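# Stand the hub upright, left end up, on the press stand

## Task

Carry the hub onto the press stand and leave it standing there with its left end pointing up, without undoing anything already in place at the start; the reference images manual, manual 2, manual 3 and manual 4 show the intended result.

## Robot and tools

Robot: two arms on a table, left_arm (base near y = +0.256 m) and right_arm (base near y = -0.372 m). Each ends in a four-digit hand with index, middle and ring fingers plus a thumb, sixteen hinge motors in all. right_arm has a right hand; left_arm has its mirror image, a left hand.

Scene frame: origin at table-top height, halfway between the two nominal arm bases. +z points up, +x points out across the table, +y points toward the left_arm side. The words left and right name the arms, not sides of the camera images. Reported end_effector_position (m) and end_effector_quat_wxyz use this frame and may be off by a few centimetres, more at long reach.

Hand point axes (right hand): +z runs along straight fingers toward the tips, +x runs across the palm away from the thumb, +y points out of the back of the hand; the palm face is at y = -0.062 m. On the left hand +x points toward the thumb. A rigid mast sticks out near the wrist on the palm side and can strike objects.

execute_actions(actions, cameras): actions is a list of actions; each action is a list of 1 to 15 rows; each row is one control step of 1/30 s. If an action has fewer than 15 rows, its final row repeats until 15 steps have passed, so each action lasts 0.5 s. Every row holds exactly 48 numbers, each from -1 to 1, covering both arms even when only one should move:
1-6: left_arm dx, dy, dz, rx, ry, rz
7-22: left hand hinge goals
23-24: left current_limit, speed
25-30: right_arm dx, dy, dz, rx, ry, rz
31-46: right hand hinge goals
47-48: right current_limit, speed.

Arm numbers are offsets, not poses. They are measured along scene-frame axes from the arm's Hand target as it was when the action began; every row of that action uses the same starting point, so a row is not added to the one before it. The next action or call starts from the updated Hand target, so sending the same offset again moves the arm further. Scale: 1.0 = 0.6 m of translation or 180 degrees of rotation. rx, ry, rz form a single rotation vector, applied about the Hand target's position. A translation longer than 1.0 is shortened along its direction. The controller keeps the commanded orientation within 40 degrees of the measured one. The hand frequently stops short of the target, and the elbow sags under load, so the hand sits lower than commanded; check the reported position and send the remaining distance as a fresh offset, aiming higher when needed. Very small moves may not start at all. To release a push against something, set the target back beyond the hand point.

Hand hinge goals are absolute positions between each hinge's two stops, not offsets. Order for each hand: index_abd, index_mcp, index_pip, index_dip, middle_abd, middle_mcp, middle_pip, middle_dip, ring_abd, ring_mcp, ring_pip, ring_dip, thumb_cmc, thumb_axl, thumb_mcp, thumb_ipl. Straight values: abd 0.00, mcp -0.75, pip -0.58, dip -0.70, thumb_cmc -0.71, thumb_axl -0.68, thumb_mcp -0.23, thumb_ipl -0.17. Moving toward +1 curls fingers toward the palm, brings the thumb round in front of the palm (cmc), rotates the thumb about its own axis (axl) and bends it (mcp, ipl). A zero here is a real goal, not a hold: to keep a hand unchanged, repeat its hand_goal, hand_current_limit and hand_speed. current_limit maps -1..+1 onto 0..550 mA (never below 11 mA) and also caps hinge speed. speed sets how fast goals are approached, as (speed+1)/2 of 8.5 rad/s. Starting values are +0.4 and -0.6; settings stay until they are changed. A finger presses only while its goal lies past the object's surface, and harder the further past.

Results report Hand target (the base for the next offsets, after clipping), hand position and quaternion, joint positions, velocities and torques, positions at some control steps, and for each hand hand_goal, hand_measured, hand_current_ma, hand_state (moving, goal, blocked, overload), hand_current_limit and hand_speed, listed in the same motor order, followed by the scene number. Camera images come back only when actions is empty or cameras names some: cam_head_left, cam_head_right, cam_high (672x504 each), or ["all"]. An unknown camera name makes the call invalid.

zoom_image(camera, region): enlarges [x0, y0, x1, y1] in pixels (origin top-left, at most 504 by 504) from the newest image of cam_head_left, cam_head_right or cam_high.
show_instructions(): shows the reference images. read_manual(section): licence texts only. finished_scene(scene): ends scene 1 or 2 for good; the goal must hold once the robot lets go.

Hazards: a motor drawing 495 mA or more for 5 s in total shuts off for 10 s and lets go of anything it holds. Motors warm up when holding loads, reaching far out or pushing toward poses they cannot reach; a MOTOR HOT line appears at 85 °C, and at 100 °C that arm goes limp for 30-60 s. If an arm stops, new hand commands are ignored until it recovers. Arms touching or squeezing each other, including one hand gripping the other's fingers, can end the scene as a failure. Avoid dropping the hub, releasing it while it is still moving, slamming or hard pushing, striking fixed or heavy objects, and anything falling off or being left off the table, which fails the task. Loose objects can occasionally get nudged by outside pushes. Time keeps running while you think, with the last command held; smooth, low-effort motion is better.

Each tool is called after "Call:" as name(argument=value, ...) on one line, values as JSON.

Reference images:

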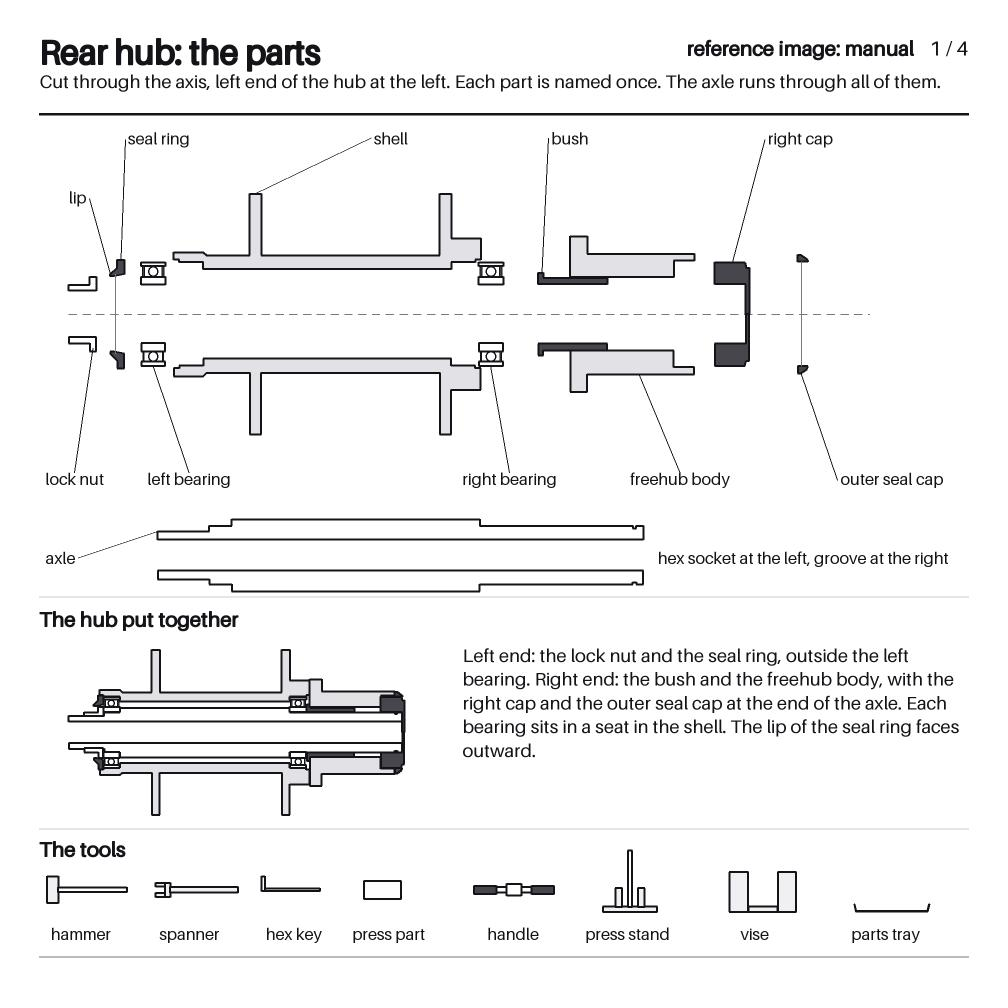

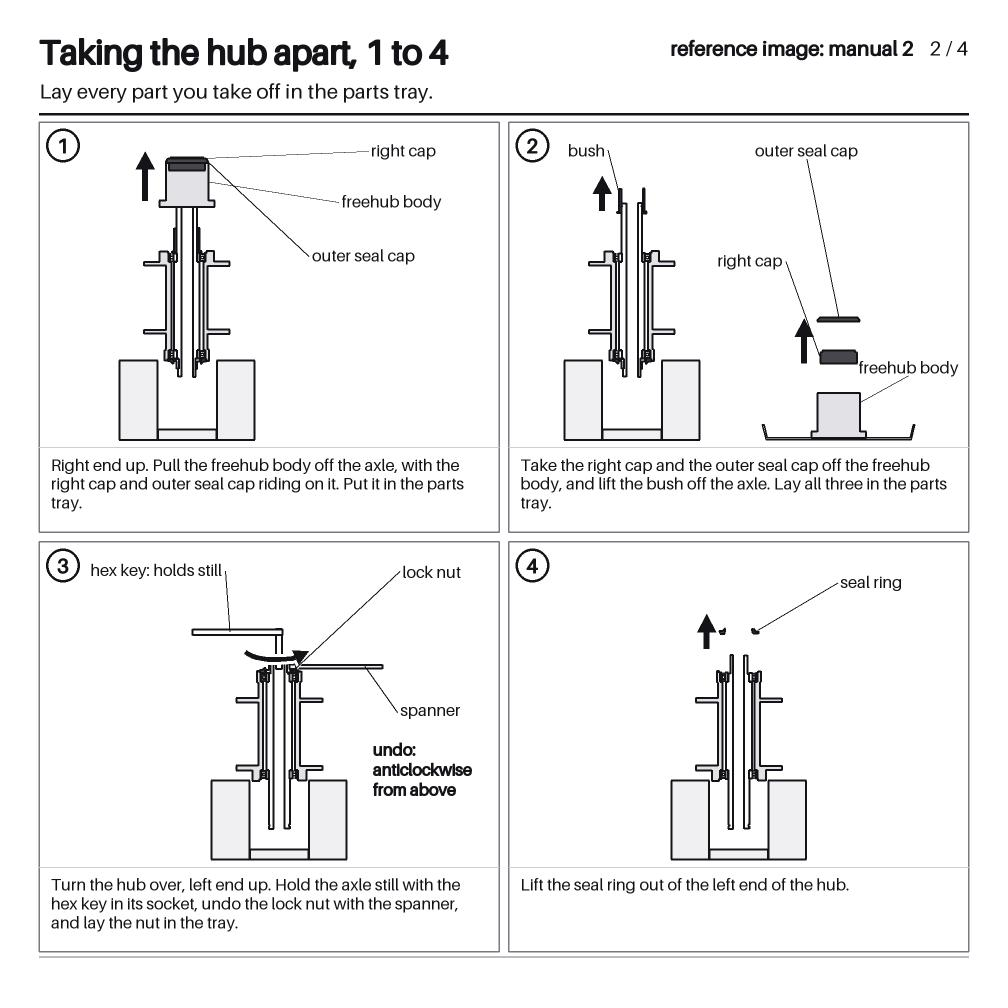

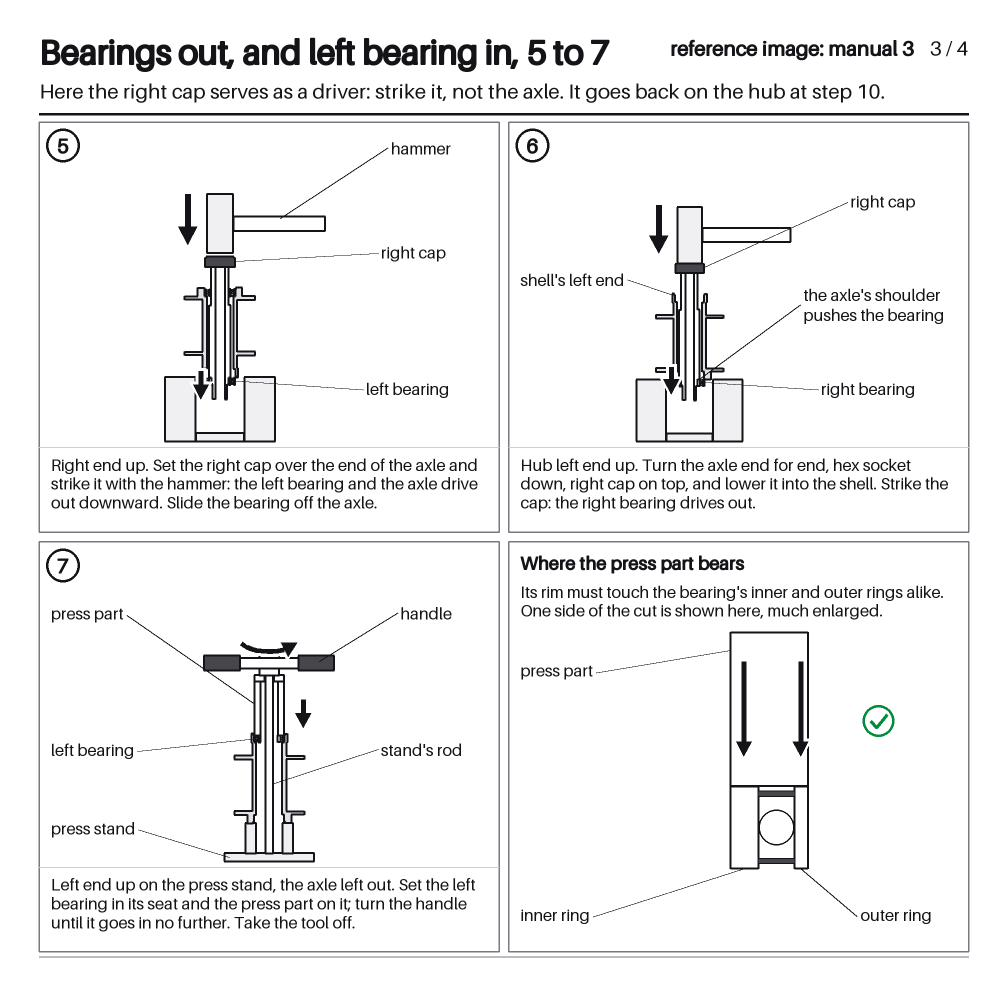

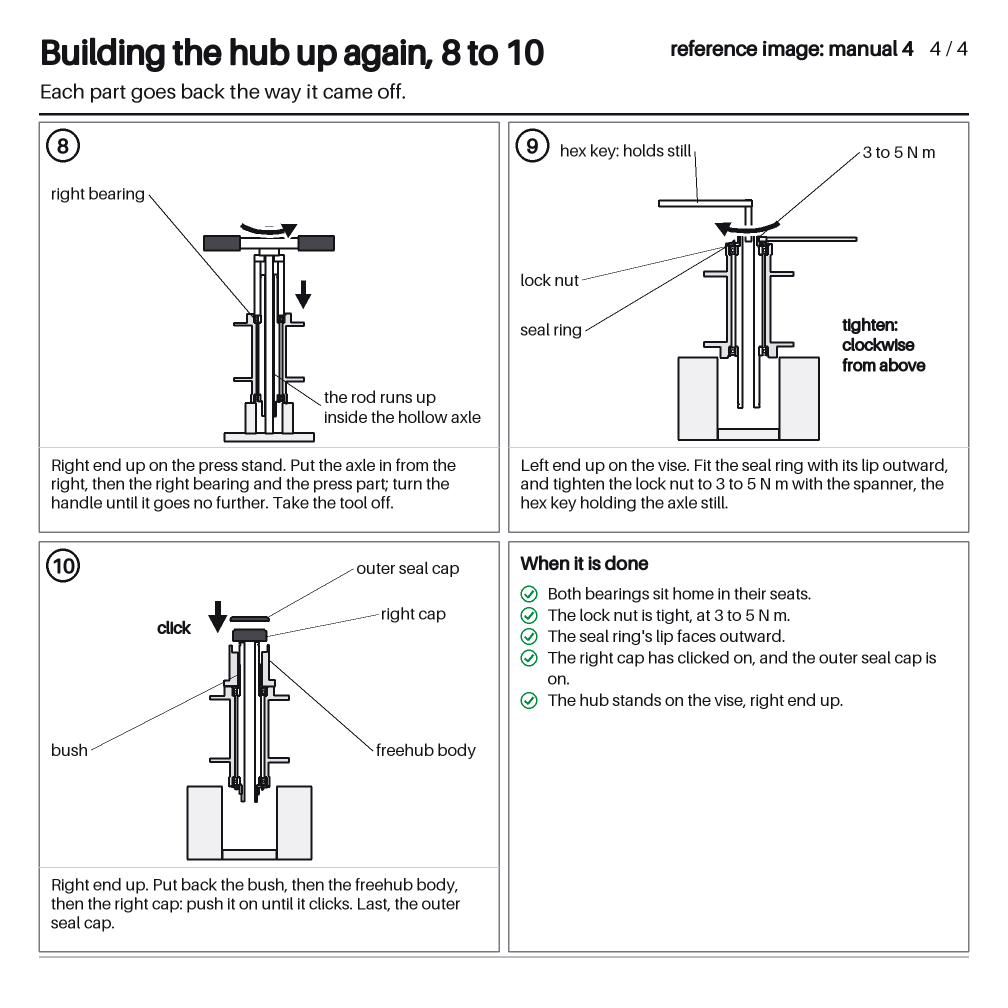

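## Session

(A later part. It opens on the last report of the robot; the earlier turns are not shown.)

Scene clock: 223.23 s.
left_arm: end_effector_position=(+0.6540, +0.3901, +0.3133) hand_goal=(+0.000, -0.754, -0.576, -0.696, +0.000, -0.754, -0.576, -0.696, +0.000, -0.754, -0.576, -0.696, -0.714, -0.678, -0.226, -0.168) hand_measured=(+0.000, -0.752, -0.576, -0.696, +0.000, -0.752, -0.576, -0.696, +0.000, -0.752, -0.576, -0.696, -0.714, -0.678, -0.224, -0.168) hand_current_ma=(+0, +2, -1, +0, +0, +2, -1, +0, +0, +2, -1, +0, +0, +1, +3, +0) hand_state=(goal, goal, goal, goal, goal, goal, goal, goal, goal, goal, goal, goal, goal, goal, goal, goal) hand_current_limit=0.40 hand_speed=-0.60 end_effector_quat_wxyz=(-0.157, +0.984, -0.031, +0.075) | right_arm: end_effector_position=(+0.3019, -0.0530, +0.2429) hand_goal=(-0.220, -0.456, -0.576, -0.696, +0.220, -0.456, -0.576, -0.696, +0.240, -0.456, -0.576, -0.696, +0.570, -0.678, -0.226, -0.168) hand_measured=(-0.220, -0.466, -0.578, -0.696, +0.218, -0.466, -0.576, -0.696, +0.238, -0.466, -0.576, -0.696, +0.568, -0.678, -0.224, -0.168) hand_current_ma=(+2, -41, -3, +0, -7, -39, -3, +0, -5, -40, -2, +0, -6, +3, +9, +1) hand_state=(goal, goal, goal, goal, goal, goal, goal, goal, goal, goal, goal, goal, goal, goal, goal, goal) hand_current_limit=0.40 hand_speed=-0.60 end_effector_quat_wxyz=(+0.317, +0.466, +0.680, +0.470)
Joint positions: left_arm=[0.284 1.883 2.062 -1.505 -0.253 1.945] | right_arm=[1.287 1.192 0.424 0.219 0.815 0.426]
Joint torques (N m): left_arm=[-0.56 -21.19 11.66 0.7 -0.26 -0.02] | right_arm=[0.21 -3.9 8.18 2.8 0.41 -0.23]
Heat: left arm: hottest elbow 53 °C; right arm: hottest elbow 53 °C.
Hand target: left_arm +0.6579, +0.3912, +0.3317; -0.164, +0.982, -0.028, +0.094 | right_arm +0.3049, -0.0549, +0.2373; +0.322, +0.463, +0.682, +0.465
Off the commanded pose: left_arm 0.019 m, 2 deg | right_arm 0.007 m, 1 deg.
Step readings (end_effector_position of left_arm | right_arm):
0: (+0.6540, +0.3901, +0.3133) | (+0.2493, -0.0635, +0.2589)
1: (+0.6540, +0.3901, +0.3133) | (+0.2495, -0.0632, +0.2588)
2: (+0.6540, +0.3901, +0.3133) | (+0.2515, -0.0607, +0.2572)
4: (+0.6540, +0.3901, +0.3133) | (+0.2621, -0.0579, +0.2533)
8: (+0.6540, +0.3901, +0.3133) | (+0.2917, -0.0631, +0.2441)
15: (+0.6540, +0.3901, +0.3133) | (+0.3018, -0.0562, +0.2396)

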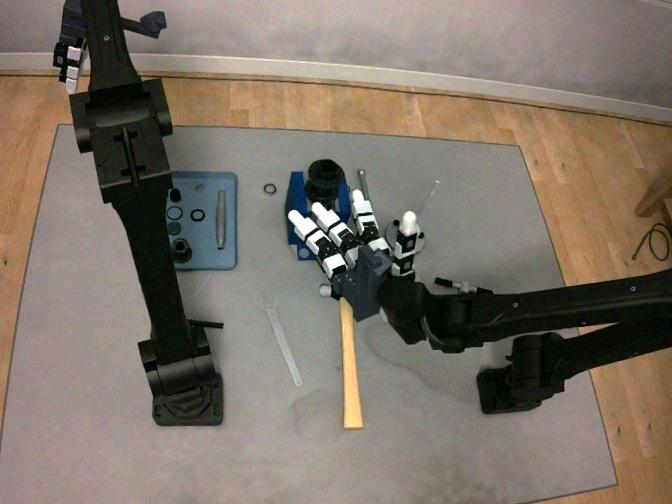

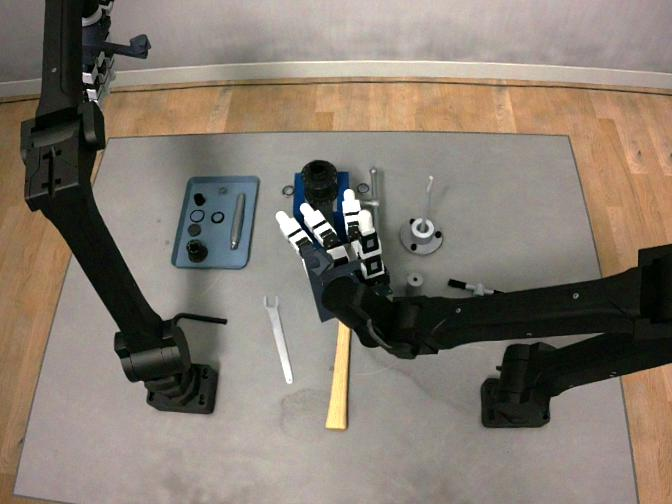

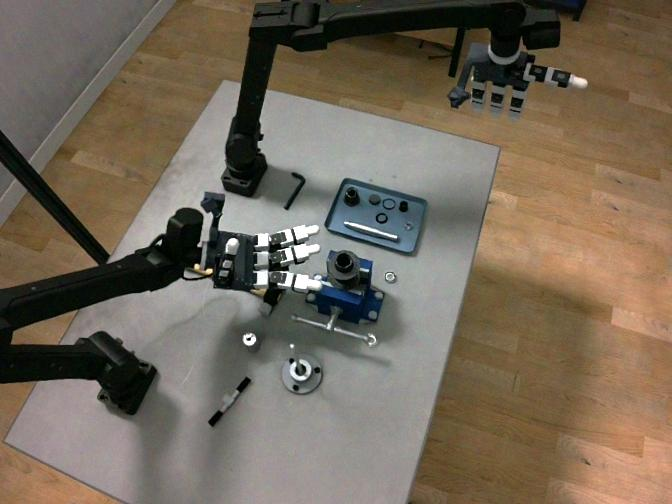

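Call:
execute_actions(actions=[[[0,0,0,0,0,0, 0,-0.754,-0.576,-0.696, 0,-0.754,-0.576,-0.696, 0,-0.754,-0.576,-0.696, -0.714,-0.678,-0.226,-0.168, 0.4,-0.6, 0.042,0.007,-0.005,0,0,0, -0.22,-0.455,-0.576,-0.696, 0.22,-0.455,-0.576,-0.696, 0.24,-0.455,-0.576,-0.696, 0.571,-0.678,-0.226,-0.168, 0.4,-0.6]]], cameras=["all"])

Call:
zoom_image(camera="cam_head_right", region=[270, 145, 380, 255])

Call:
zoom_image(camera="cam_high", region=[280, 210, 380, 310])

Call:
zoom_image(camera="cam_head_left", region=[280, 140, 390, 250])

Scene clock: 252.60 s.
left_arm: end_effector_position=(+0.6540, +0.3901, +0.3133) hand_goal=(+0.000, -0.754, -0.576, -0.696, +0.000, -0.754, -0.576, -0.696, +0.000, -0.754, -0.576, -0.696, -0.714, -0.678, -0.226, -0.168) hand_measured=(+0.000, -0.752, -0.576, -0.696, +0.000, -0.752, -0.576, -0.696, +0.000, -0.752, -0.576, -0.696, -0.714, -0.678, -0.224, -0.168) hand_current_ma=(+0, +2, -1, +0, +0, +2, -1, +0, +0, +2, -1, +0, +0, +1, +3, +0) hand_state=(goal, goal, goal, goal, goal, goal, goal, goal, goal, goal, goal, goal, goal, goal, goal, goal) hand_current_limit=0.40 hand_speed=-0.60 end_effector_quat_wxyz=(-0.157, +0.984, -0.031, +0.075) | right_arm: end_effector_position=(+0.3260, -0.0544, +0.2313) hand_goal=(-0.220, -0.456, -0.576, -0.696, +0.220, -0.456, -0.576, -0.696, +0.240, -0.456, -0.576, -0.696, +0.570, -0.678, -0.226, -0.168) hand_measured=(-0.220, -0.466, -0.578, -0.696, +0.218, -0.466, -0.576, -0.696, +0.238, -0.466, -0.576, -0.696, +0.568, -0.678, -0.224, -0.168) hand_current_ma=(+2, -41, -3, +0, -7, -39, -3, +0, -5, -40, -2, +0, -5, +3, +9, +1) hand_state=(goal, goal, goal, goal, goal, goal, goal, goal, goal, goal, goal, goal, goal, goal, goal, goal) hand_current_limit=0.40 hand_speed=-0.60 end_effector_quat_wxyz=(+0.320, +0.465, +0.684, +0.462)
Joint positions: left_arm=[0.284 1.883 2.062 -1.505 -0.253 1.945] | right_arm=[1.206 1.247 0.424 0.296 0.748 0.368]
Joint torques (N m): left_arm=[-0.62 -21.07 11.67 0.68 -0.26 -0.02] | right_arm=[0.38 -4.54 9.47 2.93 0.36 -0.22]
Heat: left arm: hottest elbow 54 °C; right arm: hottest elbow 53 °C.
Hand target: left_arm +0.6579, +0.3912, +0.3317; -0.164, +0.982, -0.028, +0.094 | right_arm +0.3301, -0.0508, +0.2343; +0.322, +0.463, +0.682, +0.465
Off the commanded pose: left_arm 0.019 m, 2 deg | right_arm 0.006 m, 1 deg.
Step readings (end_effector_position of left_arm | right_arm):
0: (+0.6540, +0.3901, +0.3133) | (+0.3019, -0.0530, +0.2429)
1: (+0.6540, +0.3901, +0.3133) | (+0.3019, -0.0528, +0.2429)
2: (+0.6540, +0.3901, +0.3133) | (+0.3028, -0.0514, +0.2422)
4: (+0.6540, +0.3901, +0.3133) | (+0.3080, -0.0504, +0.2400)
8: (+0.6540, +0.3901, +0.3133) | (+0.3222, -0.0557, +0.2327)
15: (+0.6540, +0.3901, +0.3133) | (+0.3261, -0.0551, +0.2305)

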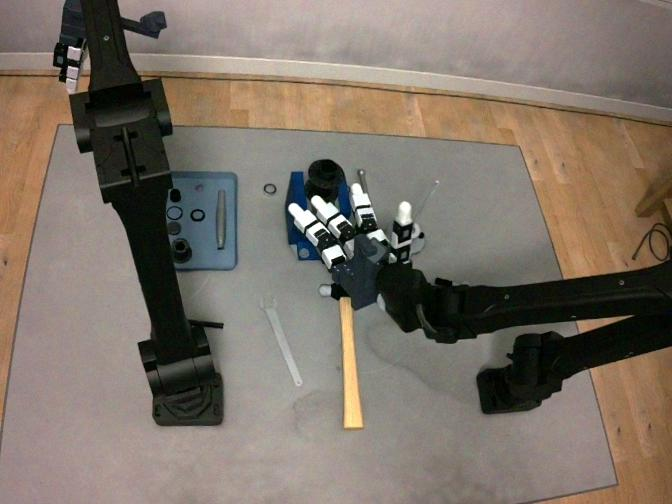

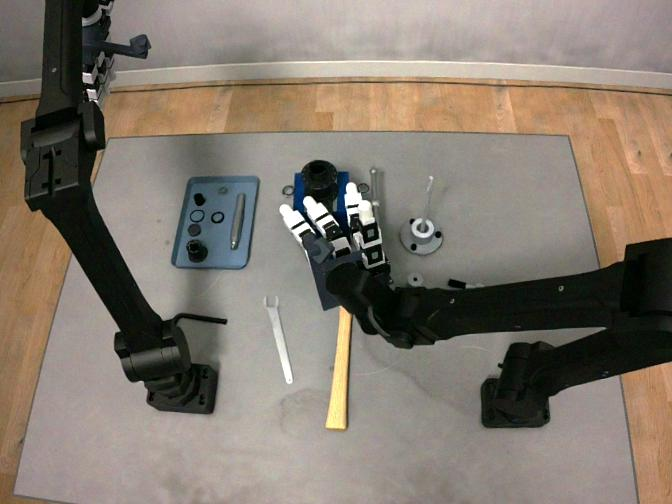

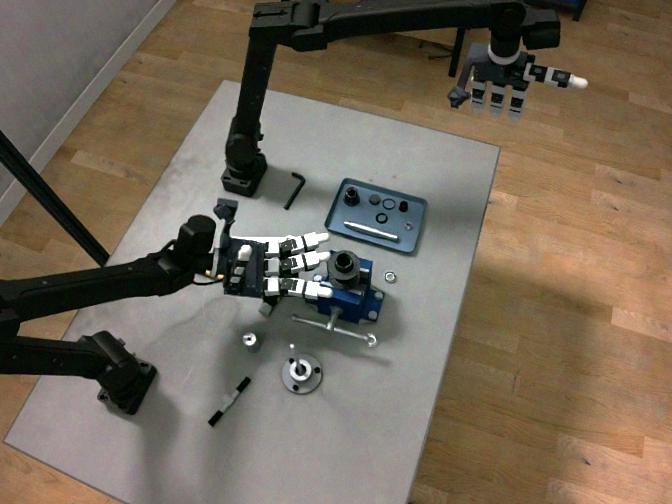

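Scaled by 4.582 from the camera's 672x504 image, which has a finer 960x720 frame.

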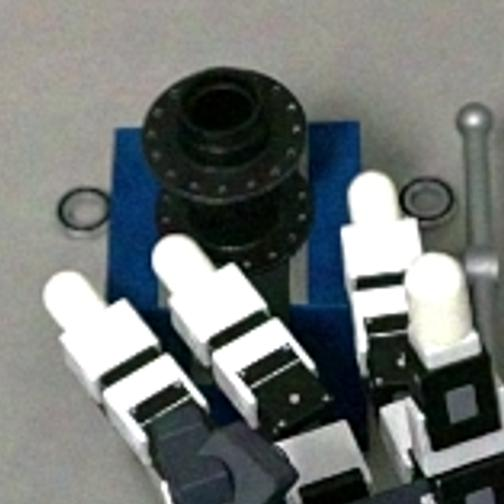

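Scaled by 5.040 from the camera's 672x504 image, which has a finer 960x720 frame.

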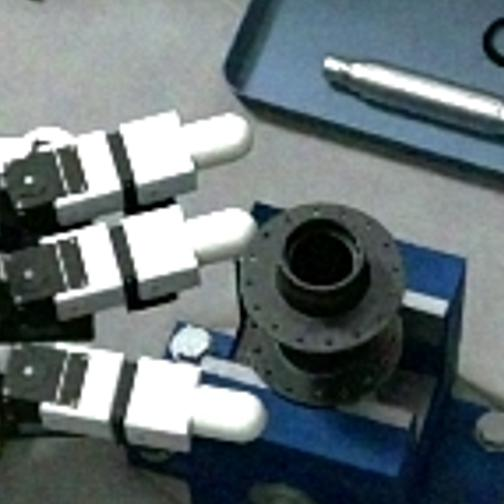

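Scaled by 4.582 from the camera's 672x504 image, which has a finer 960x720 frame.

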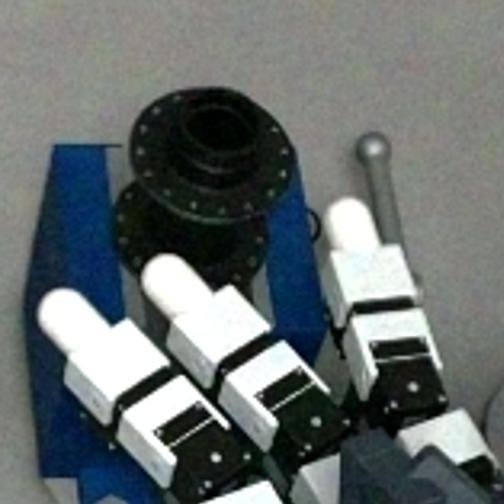

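Call:
execute_actions(actions=[[[0,0,0,0,0,0, 0,-0.754,-0.576,-0.696, 0,-0.754,-0.576,-0.696, 0,-0.754,-0.576,-0.696, -0.714,-0.678,-0.226,-0.168, 0.4,-0.6, 0.005,0.012,0.016,0,0,0, -0.22,-0.455,-0.576,-0.696, 0.22,-0.455,-0.576,-0.696, 0.24,-0.455,-0.576,-0.696, 0.571,-0.678,-0.226,-0.168, 0.4,-0.6]],[[0,0,0,0,0,0, 0,-0.754,-0.576,-0.696, 0,-0.754,-0.576,-0.696, 0,-0.754,-0.576,-0.696, -0.714,-0.678,-0.226,-0.168, 0.4,-0.6, 0.036,0.014,0.002,0,0,0, -0.22,-0.455,-0.576,-0.696, 0.22,-0.455,-0.576,-0.696, 0.24,-0.455,-0.576,-0.696, 0.571,-0.678,-0.226,-0.168, 0.4,-0.6]]], cameras=["all"])

Call:
zoom_image(camera="cam_head_right", region=[270, 145, 380, 255])

Call:
zoom_image(camera="cam_high", region=[280, 210, 380, 310])

Call:
zoom_image(camera="cam_head_left", region=[280, 140, 390, 250])

Scene clock: 277.50 s.
left_arm: end_effector_position=(+0.6540, +0.3901, +0.3133) hand_goal=(+0.000, -0.754, -0.576, -0.696, +0.000, -0.754, -0.576, -0.696, +0.000, -0.754, -0.576, -0.696, -0.714, -0.678, -0.226, -0.168) hand_measured=(+0.000, -0.752, -0.576, -0.696, +0.000, -0.752, -0.576, -0.696, +0.000, -0.752, -0.576, -0.696, -0.714, -0.678, -0.224, -0.168) hand_current_ma=(+0, +2, -1, +0, +0, +2, -1, +0, +0, +2, -1, +0, +0, +1, +3, +0) hand_state=(goal, goal, goal, goal, goal, goal, goal, goal, goal, goal, goal, goal, goal, goal, goal, goal) hand_current_limit=0.40 hand_speed=-0.60 end_effector_quat_wxyz=(-0.157, +0.984, -0.031, +0.075) | right_arm: end_effector_position=(+0.3450, -0.0483, +0.2280) hand_goal=(-0.220, -0.456, -0.576, -0.696, +0.220, -0.456, -0.576, -0.696, +0.240, -0.456, -0.576, -0.696, +0.570, -0.678, -0.226, -0.168) hand_measured=(-0.220, -0.466, -0.578, -0.696, +0.218, -0.466, -0.576, -0.696, +0.238, -0.466, -0.576, -0.696, +0.568, -0.678, -0.224, -0.168) hand_current_ma=(+2, -41, -3, +0, -7, -39, -3, +0, -5, -40, -2, +0, -5, +3, +9, +1) hand_state=(goal, goal, goal, goal, goal, goal, goal, goal, goal, goal, goal, goal, goal, goal, goal, goal) hand_current_limit=0.40 hand_speed=-0.60 end_effector_quat_wxyz=(+0.321, +0.463, +0.693, +0.450)
Joint positions: left_arm=[0.284 1.883 2.062 -1.505 -0.253 1.945] | right_arm=[1.155 1.283 0.458 0.29 0.702 0.334]
Joint torques (N m): left_arm=[-0.56 -21.13 11.69 0.68 -0.26 -0.01] | right_arm=[0.21 -5.01 12.33 2.95 0.34 -0.24]
Heat: left arm: hottest elbow 54 °C; right arm: hottest elbow 54 °C.
Hand target: left_arm +0.6579, +0.3912, +0.3317; -0.164, +0.982, -0.028, +0.094 | right_arm +0.3546, -0.0351, +0.2451; +0.322, +0.463, +0.682, +0.465
Off the commanded pose: left_arm 0.019 m, 2 deg | right_arm 0.024 m, 2 deg.
Step readings (end_effector_position of left_arm | right_arm):
0: (+0.6540, +0.3901, +0.3133) | (+0.3260, -0.0544, +0.2314)
1: (+0.6540, +0.3901, +0.3133) | (+0.3260, -0.0544, +0.2314)
2: (+0.6540, +0.3901, +0.3133) | (+0.3260, -0.0544, +0.2314)
4: (+0.6540, +0.3901, +0.3133) | (+0.3260, -0.0543, +0.2314)
8: (+0.6540, +0.3901, +0.3133) | (+0.3259, -0.0544, +0.2310)
15: (+0.6540, +0.3901, +0.3133) | (+0.3259, -0.0544, +0.2303)
16: (+0.6540, +0.3901, +0.3133) | (+0.3259, -0.0542, +0.2302)
17: (+0.6540, +0.3901, +0.3133) | (+0.3267, -0.0536, +0.2296)
19: (+0.6540, +0.3901, +0.3133) | (+0.3300, -0.0516, +0.2288)
23: (+0.6540, +0.3901, +0.3133) | (+0.3412, -0.0498, +0.2288)
30: (+0.6540, +0.3901, +0.3133) | (+0.3450, -0.0486, +0.2282)

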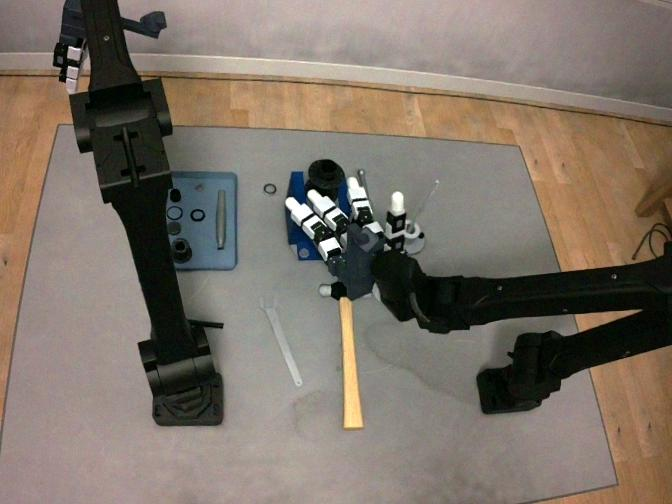

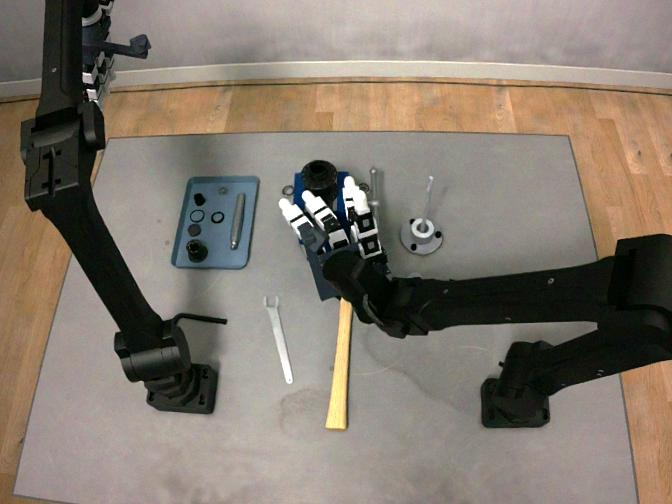

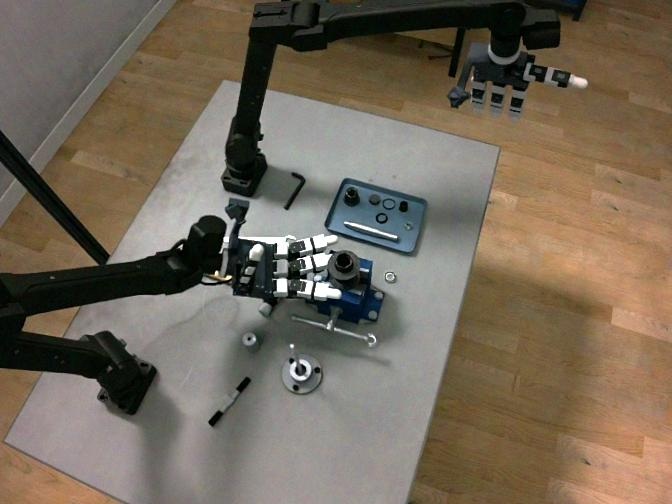

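Scaled by 4.582 from the camera's 672x504 image, which has a finer 960x720 frame.

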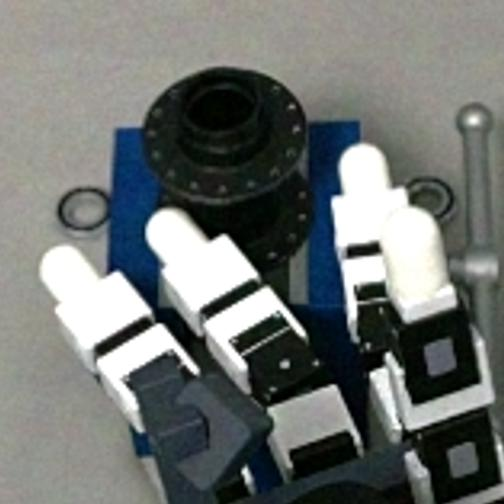

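Scaled by 5.040 from the camera's 672x504 image, which has a finer 960x720 frame.

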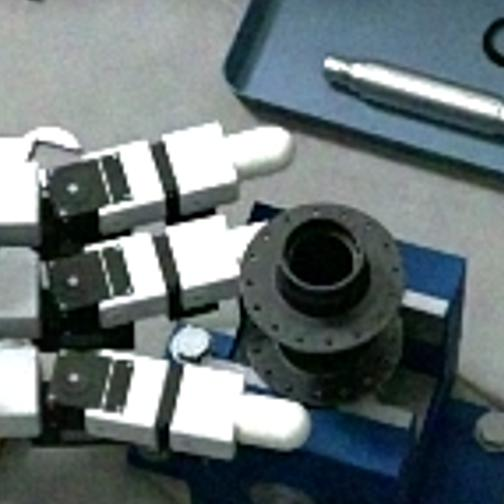

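Scaled by 4.582 from the camera's 672x504 image, which has a finer 960x720 frame.

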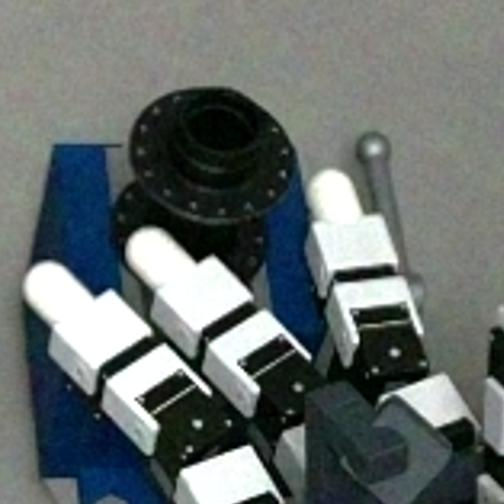

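Call:
execute_actions(actions=[[[0,0,0,0,0,0, 0,-0.754,-0.576,-0.696, 0,-0.754,-0.576,-0.696, 0,-0.754,-0.576,-0.696, -0.714,-0.678,-0.226,-0.168, 0.4,-0.6, -0.065,-0.01,0.004,0,0,0, -0.22,-0.455,-0.576,-0.696, 0.22,-0.455,-0.576,-0.696, 0.24,-0.455,-0.576,-0.696, 0.571,-0.678,-0.226,-0.168, 0.4,-0.6]],[[0,0,0,0,0,0, 0,-0.754,-0.576,-0.696, 0,-0.754,-0.576,-0.696, 0,-0.754,-0.576,-0.696, -0.714,-0.678,-0.226,-0.168, 0.4,-0.6, 0,0,0,0,0,0, -0.22,-0.455,-0.576,-0.696, 0.22,-0.455,-0.576,-0.696, 0.24,-0.455,-0.576,-0.696, 0.571,-0.678,-0.226,-0.168, 0.4,-0.6]]])

Scene clock: 303.57 s.
left_arm: end_effector_position=(+0.6540, +0.3901, +0.3133) hand_goal=(+0.000, -0.754, -0.576, -0.696, +0.000, -0.754, -0.576, -0.696, +0.000, -0.754, -0.576, -0.696, -0.714, -0.678, -0.226, -0.168) hand_measured=(+0.000, -0.752, -0.576, -0.696, +0.000, -0.752, -0.576, -0.696, +0.000, -0.752, -0.576, -0.696, -0.714, -0.678, -0.224, -0.168) hand_current_ma=(+0, +2, -1, +0, +0, +2, -1, +0, +0, +2, -1, +0, +0, +1, +3, +0) hand_state=(goal, goal, goal, goal, goal, goal, goal, goal, goal, goal, goal, goal, goal, goal, goal, goal) hand_current_limit=0.40 hand_speed=-0.60 end_effector_quat_wxyz=(-0.157, +0.984, -0.031, +0.075) | right_arm: end_effector_position=(+0.3176, -0.0436, +0.2443) hand_goal=(-0.220, -0.456, -0.576, -0.696, +0.220, -0.456, -0.576, -0.696, +0.240, -0.456, -0.576, -0.696, +0.570, -0.678, -0.226, -0.168) hand_measured=(-0.220, -0.466, -0.578, -0.696, +0.218, -0.466, -0.576, -0.696, +0.238, -0.466, -0.576, -0.696, +0.568, -0.678, -0.224, -0.168) hand_current_ma=(+2, -41, -3, +0, -6, -39, -3, +0, -5, -40, -2, +0, -5, +3, +9, +1) hand_state=(goal, goal, goal, goal, goal, goal, goal, goal, goal, goal, goal, goal, goal, goal, goal, goal) hand_current_limit=0.40 hand_speed=-0.60 end_effector_quat_wxyz=(+0.327, +0.460, +0.684, +0.462)
Joint positions: left_arm=[0.284 1.883 2.062 -1.505 -0.253 1.945] | right_arm=[1.246 1.234 0.458 0.238 0.791 0.377]
Joint torques (N m): left_arm=[-0.62 -21.13 11.67 0.69 -0.27 -0.01] | right_arm=[1.85 -6.01 9.52 1.59 0.64 0.06]
Heat: left arm: hottest elbow 54 °C; right arm: hottest elbow 59 °C.
Hand target: left_arm +0.6579, +0.3912, +0.3317; -0.164, +0.982, -0.028, +0.094 | right_arm +0.3157, -0.0412, +0.2475; +0.322, +0.463, +0.682, +0.465
Off the commanded pose: left_arm 0.019 m, 2 deg | right_arm 0.005 m, 1 deg.
Step readings (end_effector_position of left_arm | right_arm):
0: (+0.6540, +0.3901, +0.3133) | (+0.3450, -0.0483, +0.2281)
1: (+0.6540, +0.3901, +0.3133) | (+0.3450, -0.0484, +0.2281)
2: (+0.6540, +0.3901, +0.3133) | (+0.3447, -0.0496, +0.2290)
4: (+0.6540, +0.3901, +0.3133) | (+0.3406, -0.0510, +0.2327)
8: (+0.6540, +0.3901, +0.3133) | (+0.3249, -0.0441, +0.2415)
15: (+0.6540, +0.3901, +0.3133) | (+0.3174, -0.0426, +0.2454)
16: (+0.6540, +0.3901, +0.3133) | (+0.3175, -0.0429, +0.2451)
17: (+0.6540, +0.3901, +0.3133) | (+0.3175, -0.0430, +0.2449)
19: (+0.6540, +0.3901, +0.3133) | (+0.3175, -0.0432, +0.2446)
23: (+0.6540, +0.3901, +0.3133) | (+0.3176, -0.0434, +0.2444)
30: (+0.6540, +0.3901, +0.3133) | (+0.3176, -0.0436, +0.2443)

Call:
execute_actions(actions=[[[0,0,0,0,0,0, 0,-0.754,-0.576,-0.696, 0,-0.754,-0.576,-0.696, 0,-0.754,-0.576,-0.696, -0.714,-0.678,-0.226,-0.168, 0.4,-0.6, 0.033,0.004,0.005,0,0,0, -0.22,-0.455,-0.576,-0.696, 0.22,-0.455,-0.576,-0.696, 0.24,-0.455,-0.576,-0.696, 0.571,-0.678,-0.226,-0.168, 0.4,-0.6]]])

Scene clock: 311.73 s.
left_arm: end_effector_position=(+0.6540, +0.3901, +0.3133) hand_goal=(+0.000, -0.754, -0.576, -0.696, +0.000, -0.754, -0.576, -0.696, +0.000, -0.754, -0.576, -0.696, -0.714, -0.678, -0.226, -0.168) hand_measured=(+0.000, -0.752, -0.576, -0.696, +0.000, -0.752, -0.576, -0.696, +0.000, -0.752, -0.576, -0.696, -0.714, -0.678, -0.224, -0.168) hand_current_ma=(+0, +2, -1, +0, +0, +2, -1, +0, +0, +2, -1, +0, +0, +1, +3, +0) hand_state=(goal, goal, goal, goal, goal, goal, goal, goal, goal, goal, goal, goal, goal, goal, goal, goal) hand_current_limit=0.40 hand_speed=-0.60 end_effector_quat_wxyz=(-0.157, +0.984, -0.031, +0.075) | right_arm: end_effector_position=(+0.3290, -0.0474, +0.2404) hand_goal=(-0.220, -0.456, -0.576, -0.696, +0.220, -0.456, -0.576, -0.696, +0.240, -0.456, -0.576, -0.696, +0.570, -0.678, -0.226, -0.168) hand_measured=(-0.220, -0.466, -0.578, -0.696, +0.218, -0.466, -0.576, -0.696, +0.238, -0.466, -0.576, -0.696, +0.568, -0.678, -0.224, -0.168) hand_current_ma=(+2, -41, -3, +0, -6, -39, -3, +0, -5, -40, -2, +0, -5, +3, +9, +1) hand_state=(goal, goal, goal, goal, goal, goal, goal, goal, goal, goal, goal, goal, goal, goal, goal, goal) hand_current_limit=0.40 hand_speed=-0.60 end_effector_quat_wxyz=(+0.321, +0.463, +0.688, +0.457)
Joint positions: left_arm=[0.284 1.883 2.062 -1.505 -0.253 1.945] | right_arm=[1.206 1.235 0.458 0.238 0.747 0.366]
Joint torques (N m): left_arm=[-0.5 -21.13 11.66 0.68 -0.26 -0.02] | right_arm=[0.26 -4.6 11.33 2.77 0.37 -0.21]
Heat: left arm: hottest elbow 54 °C; right arm: hottest elbow 58 °C.
Hand target: left_arm +0.6579, +0.3912, +0.3317; -0.164, +0.982, -0.028, +0.094 | right_arm +0.3355, -0.0387, +0.2505; +0.322, +0.463, +0.682, +0.465
Off the commanded pose: left_arm 0.019 m, 2 deg | right_arm 0.015 m, 1 deg.
Step readings (end_effector_position of left_arm | right_arm):
0: (+0.6540, +0.3901, +0.3133) | (+0.3176, -0.0436, +0.2443)
1: (+0.6540, +0.3901, +0.3133) | (+0.3176, -0.0436, +0.2442)
2: (+0.6540, +0.3901, +0.3133) | (+0.3174, -0.0427, +0.2438)
4: (+0.6540, +0.3901, +0.3133) | (+0.3188, -0.0414, +0.2421)
8: (+0.6540, +0.3901, +0.3133) | (+0.3255, -0.0453, +0.2411)
15: (+0.6540, +0.3901, +0.3133) | (+0.3290, -0.0476, +0.2406)

Call:
execute_actions(actions=[[[0,0,0,0,0,0, 0,-0.754,-0.576,-0.696, 0,-0.754,-0.576,-0.696, 0,-0.754,-0.576,-0.696, -0.714,-0.678,-0.226,-0.168, 0.4,-0.6, 0.03,0.01,0.012,0,0,0, -0.22,-0.455,-0.576,-0.696, 0.22,-0.455,-0.576,-0.696, 0.24,-0.455,-0.576,-0.696, 0.571,-0.678,-0.226,-0.168, 0.4,-0.6]]], cameras=["all"])

Call:
zoom_image(camera="cam_head_right", region=[270, 145, 380, 255])

Call:
zoom_image(camera="cam_high", region=[280, 210, 380, 310])

Call:
zoom_image(camera="cam_head_left", region=[280, 140, 390, 250])

Scene clock: 320.67 s.
left_arm: end_effector_position=(+0.6540, +0.3901, +0.3133) hand_goal=(+0.000, -0.754, -0.576, -0.696, +0.000, -0.754, -0.576, -0.696, +0.000, -0.754, -0.576, -0.696, -0.714, -0.678, -0.226, -0.168) hand_measured=(+0.000, -0.752, -0.576, -0.696, +0.000, -0.752, -0.576, -0.696, +0.000, -0.752, -0.576, -0.696, -0.714, -0.678, -0.224, -0.168) hand_current_ma=(+0, +2, -1, +0, +0, +2, -1, +0, +0, +2, -1, +0, +0, +1, +3, +0) hand_state=(goal, goal, goal, goal, goal, goal, goal, goal, goal, goal, goal, goal, goal, goal, goal, goal) hand_current_limit=0.40 hand_speed=-0.60 end_effector_quat_wxyz=(-0.157, +0.984, -0.031, +0.075) | right_arm: end_effector_position=(+0.3439, -0.0460, +0.2398) hand_goal=(-0.220, -0.456, -0.576, -0.696, +0.220, -0.456, -0.576, -0.696, +0.240, -0.456, -0.576, -0.696, +0.570, -0.678, -0.226, -0.168) hand_measured=(-0.220, -0.466, -0.578, -0.696, +0.218, -0.466, -0.576, -0.696, +0.238, -0.466, -0.576, -0.696, +0.568, -0.678, -0.224, -0.168) hand_current_ma=(+2, -41, -3, +0, -6, -39, -3, +0, -5, -40, -2, +0, -5, +3, +9, +1) hand_state=(goal, goal, goal, goal, goal, goal, goal, goal, goal, goal, goal, goal, goal, goal, goal, goal) hand_current_limit=0.40 hand_speed=-0.60 end_effector_quat_wxyz=(+0.321, +0.463, +0.693, +0.450)
Joint positions: left_arm=[0.284 1.883 2.062 -1.505 -0.253 1.945] | right_arm=[1.162 1.252 0.476 0.238 0.708 0.338]
Joint torques (N m): left_arm=[-0.5 -21.07 11.66 0.72 -0.26 -0.02] | right_arm=[0.32 -4.6 12.79 2.82 0.33 -0.22]
Heat: left arm: hottest elbow 54 °C; right arm: hottest elbow 58 °C.
Hand target: left_arm +0.6579, +0.3912, +0.3317; -0.164, +0.982, -0.028, +0.094 | right_arm +0.3535, -0.0328, +0.2576; +0.322, +0.463, +0.682, +0.465
Off the commanded pose: left_arm 0.019 m, 2 deg | right_arm 0.024 m, 2 deg.
Step readings (end_effector_position of left_arm | right_arm):
0: (+0.6540, +0.3901, +0.3133) | (+0.3289, -0.0474, +0.2404)
1: (+0.6540, +0.3901, +0.3133) | (+0.3289, -0.0471, +0.2404)
2: (+0.6540, +0.3901, +0.3133) | (+0.3295, -0.0468, +0.2397)
4: (+0.6540, +0.3901, +0.3133) | (+0.3322, -0.0460, +0.2380)
8: (+0.6540, +0.3901, +0.3133) | (+0.3403, -0.0475, +0.2378)
15: (+0.6540, +0.3901, +0.3133) | (+0.3439, -0.0463, +0.2404)

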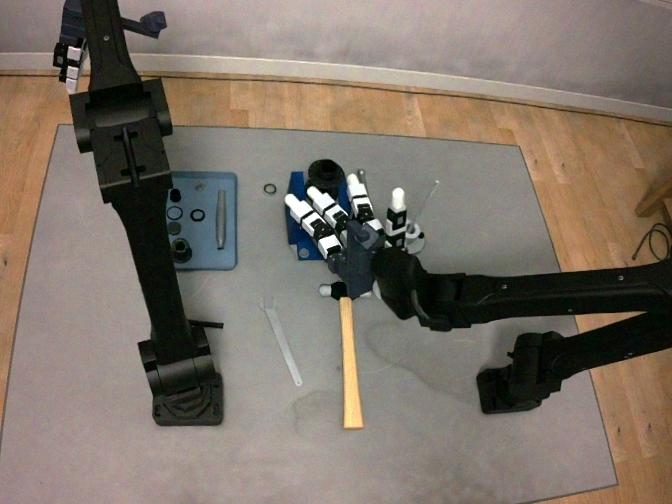

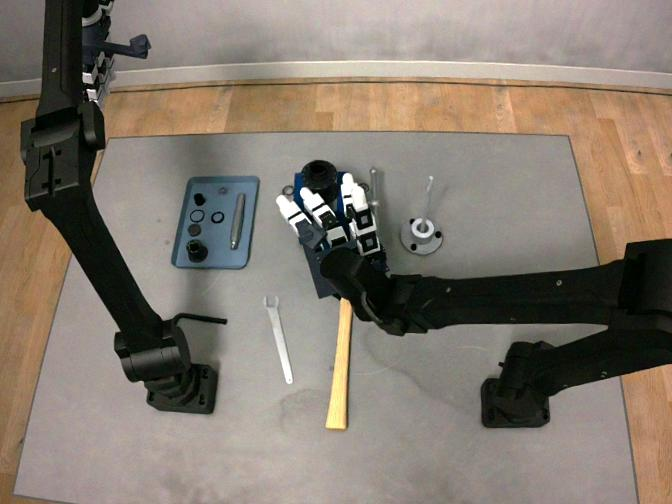

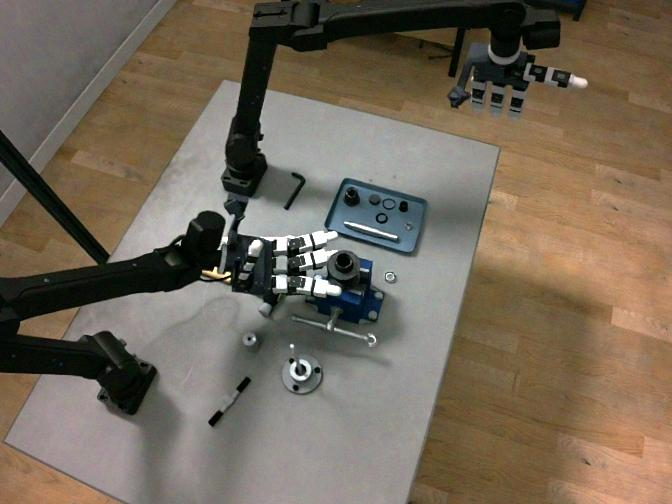

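Scaled by 4.582 from the camera's 672x504 image, which has a finer 960x720 frame.

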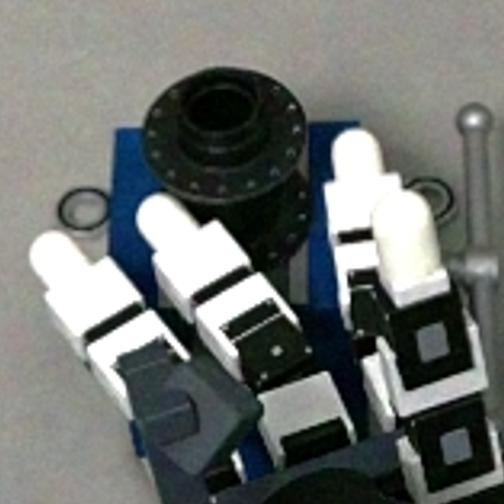

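Scaled by 5.040 from the camera's 672x504 image, which has a finer 960x720 frame.

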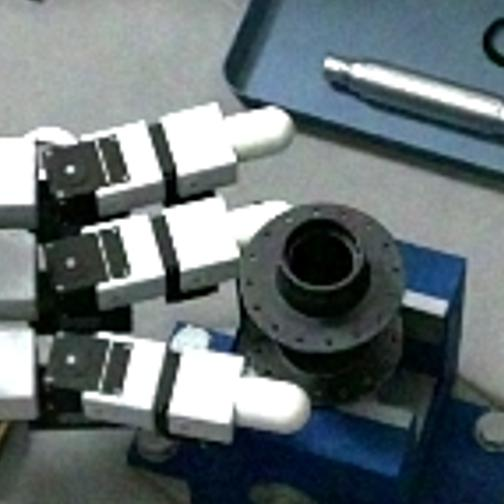

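Scaled by 4.582 from the camera's 672x504 image, which has a finer 960x720 frame.

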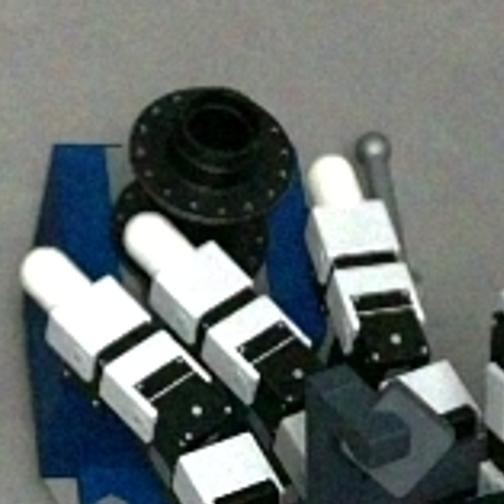

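Call:
execute_actions(actions=[[[0,0,0,0,0,0, 0,-0.754,-0.576,-0.696, 0,-0.754,-0.576,-0.696, 0,-0.754,-0.576,-0.696, -0.714,-0.678,-0.226,-0.168, 0.4,-0.6, 0.016,0.024,0.006,0,0,0, -0.22,-0.455,-0.576,-0.696, 0.22,-0.455,-0.576,-0.696, 0.24,-0.455,-0.576,-0.696, 0.571,-0.678,-0.226,-0.168, 0.4,-0.6]]])

Scene clock: 336.60 s.
left_arm: end_effector_position=(+0.6540, +0.3901, +0.3133) hand_goal=(+0.000, -0.754, -0.576, -0.696, +0.000, -0.754, -0.576, -0.696, +0.000, -0.754, -0.576, -0.696, -0.714, -0.678, -0.226, -0.168) hand_measured=(+0.000, -0.752, -0.576, -0.696, +0.000, -0.752, -0.576, -0.696, +0.000, -0.752, -0.576, -0.696, -0.714, -0.678, -0.224, -0.168) hand_current_ma=(+0, +2, -1, +0, +0, +2, -1, +0, +0, +2, -1, +0, +0, +1, +3, +0) hand_state=(goal, goal, goal, goal, goal, goal, goal, goal, goal, goal, goal, goal, goal, goal, goal, goal) hand_current_limit=0.40 hand_speed=-0.60 end_effector_quat_wxyz=(-0.157, +0.984, -0.031, +0.075) | right_arm: end_effector_position=(+0.3525, -0.0304, +0.2445) hand_goal=(-0.220, -0.456, -0.576, -0.696, +0.220, -0.456, -0.576, -0.696, +0.240, -0.456, -0.576, -0.696, +0.570, -0.678, -0.226, -0.168) hand_measured=(-0.220, -0.468, -0.578, -0.696, +0.218, -0.466, -0.576, -0.696, +0.238, -0.466, -0.576, -0.696, +0.568, -0.678, -0.224, -0.168) hand_current_ma=(-1, -49, -9, +0, -6, -39, -3, +0, -5, -40, -2, +0, -5, +3, +9, +1) hand_state=(goal, goal, goal, goal, goal, goal, goal, goal, goal, goal, goal, goal, goal, goal, goal, goal) hand_current_limit=0.40 hand_speed=-0.60 end_effector_quat_wxyz=(+0.320, +0.462, +0.693, +0.452)
Joint positions: left_arm=[0.284 1.883 2.062 -1.505 -0.253 1.945] | right_arm=[1.156 1.291 0.523 0.238 0.701 0.333]
Joint torques (N m): left_arm=[-0.56 -21.19 11.67 0.68 -0.27 -0.02] | right_arm=[0.03 -5.71 12.88 2.71 0.34 -0.21]
Heat: left arm: hottest elbow 54 °C; right arm: hottest elbow 58 °C.
Hand target: left_arm +0.6579, +0.3912, +0.3317; -0.164, +0.982, -0.028, +0.094 | right_arm +0.3630, -0.0182, +0.2614; +0.322, +0.463, +0.682, +0.466
Off the commanded pose: left_arm 0.019 m, 2 deg | right_arm 0.023 m, 2 deg.
Step readings (end_effector_position of left_arm | right_arm):
0: (+0.6540, +0.3901, +0.3133) | (+0.3439, -0.0459, +0.2398)
1: (+0.6540, +0.3901, +0.3133) | (+0.3439, -0.0457, +0.2398)
2: (+0.6540, +0.3901, +0.3133) | (+0.3441, -0.0452, +0.2400)
4: (+0.6540, +0.3901, +0.3133) | (+0.3458, -0.0419, +0.2402)
8: (+0.6540, +0.3901, +0.3133) | (+0.3505, -0.0332, +0.2430)
15: (+0.6540, +0.3901, +0.3133) | (+0.3523, -0.0303, +0.2448)


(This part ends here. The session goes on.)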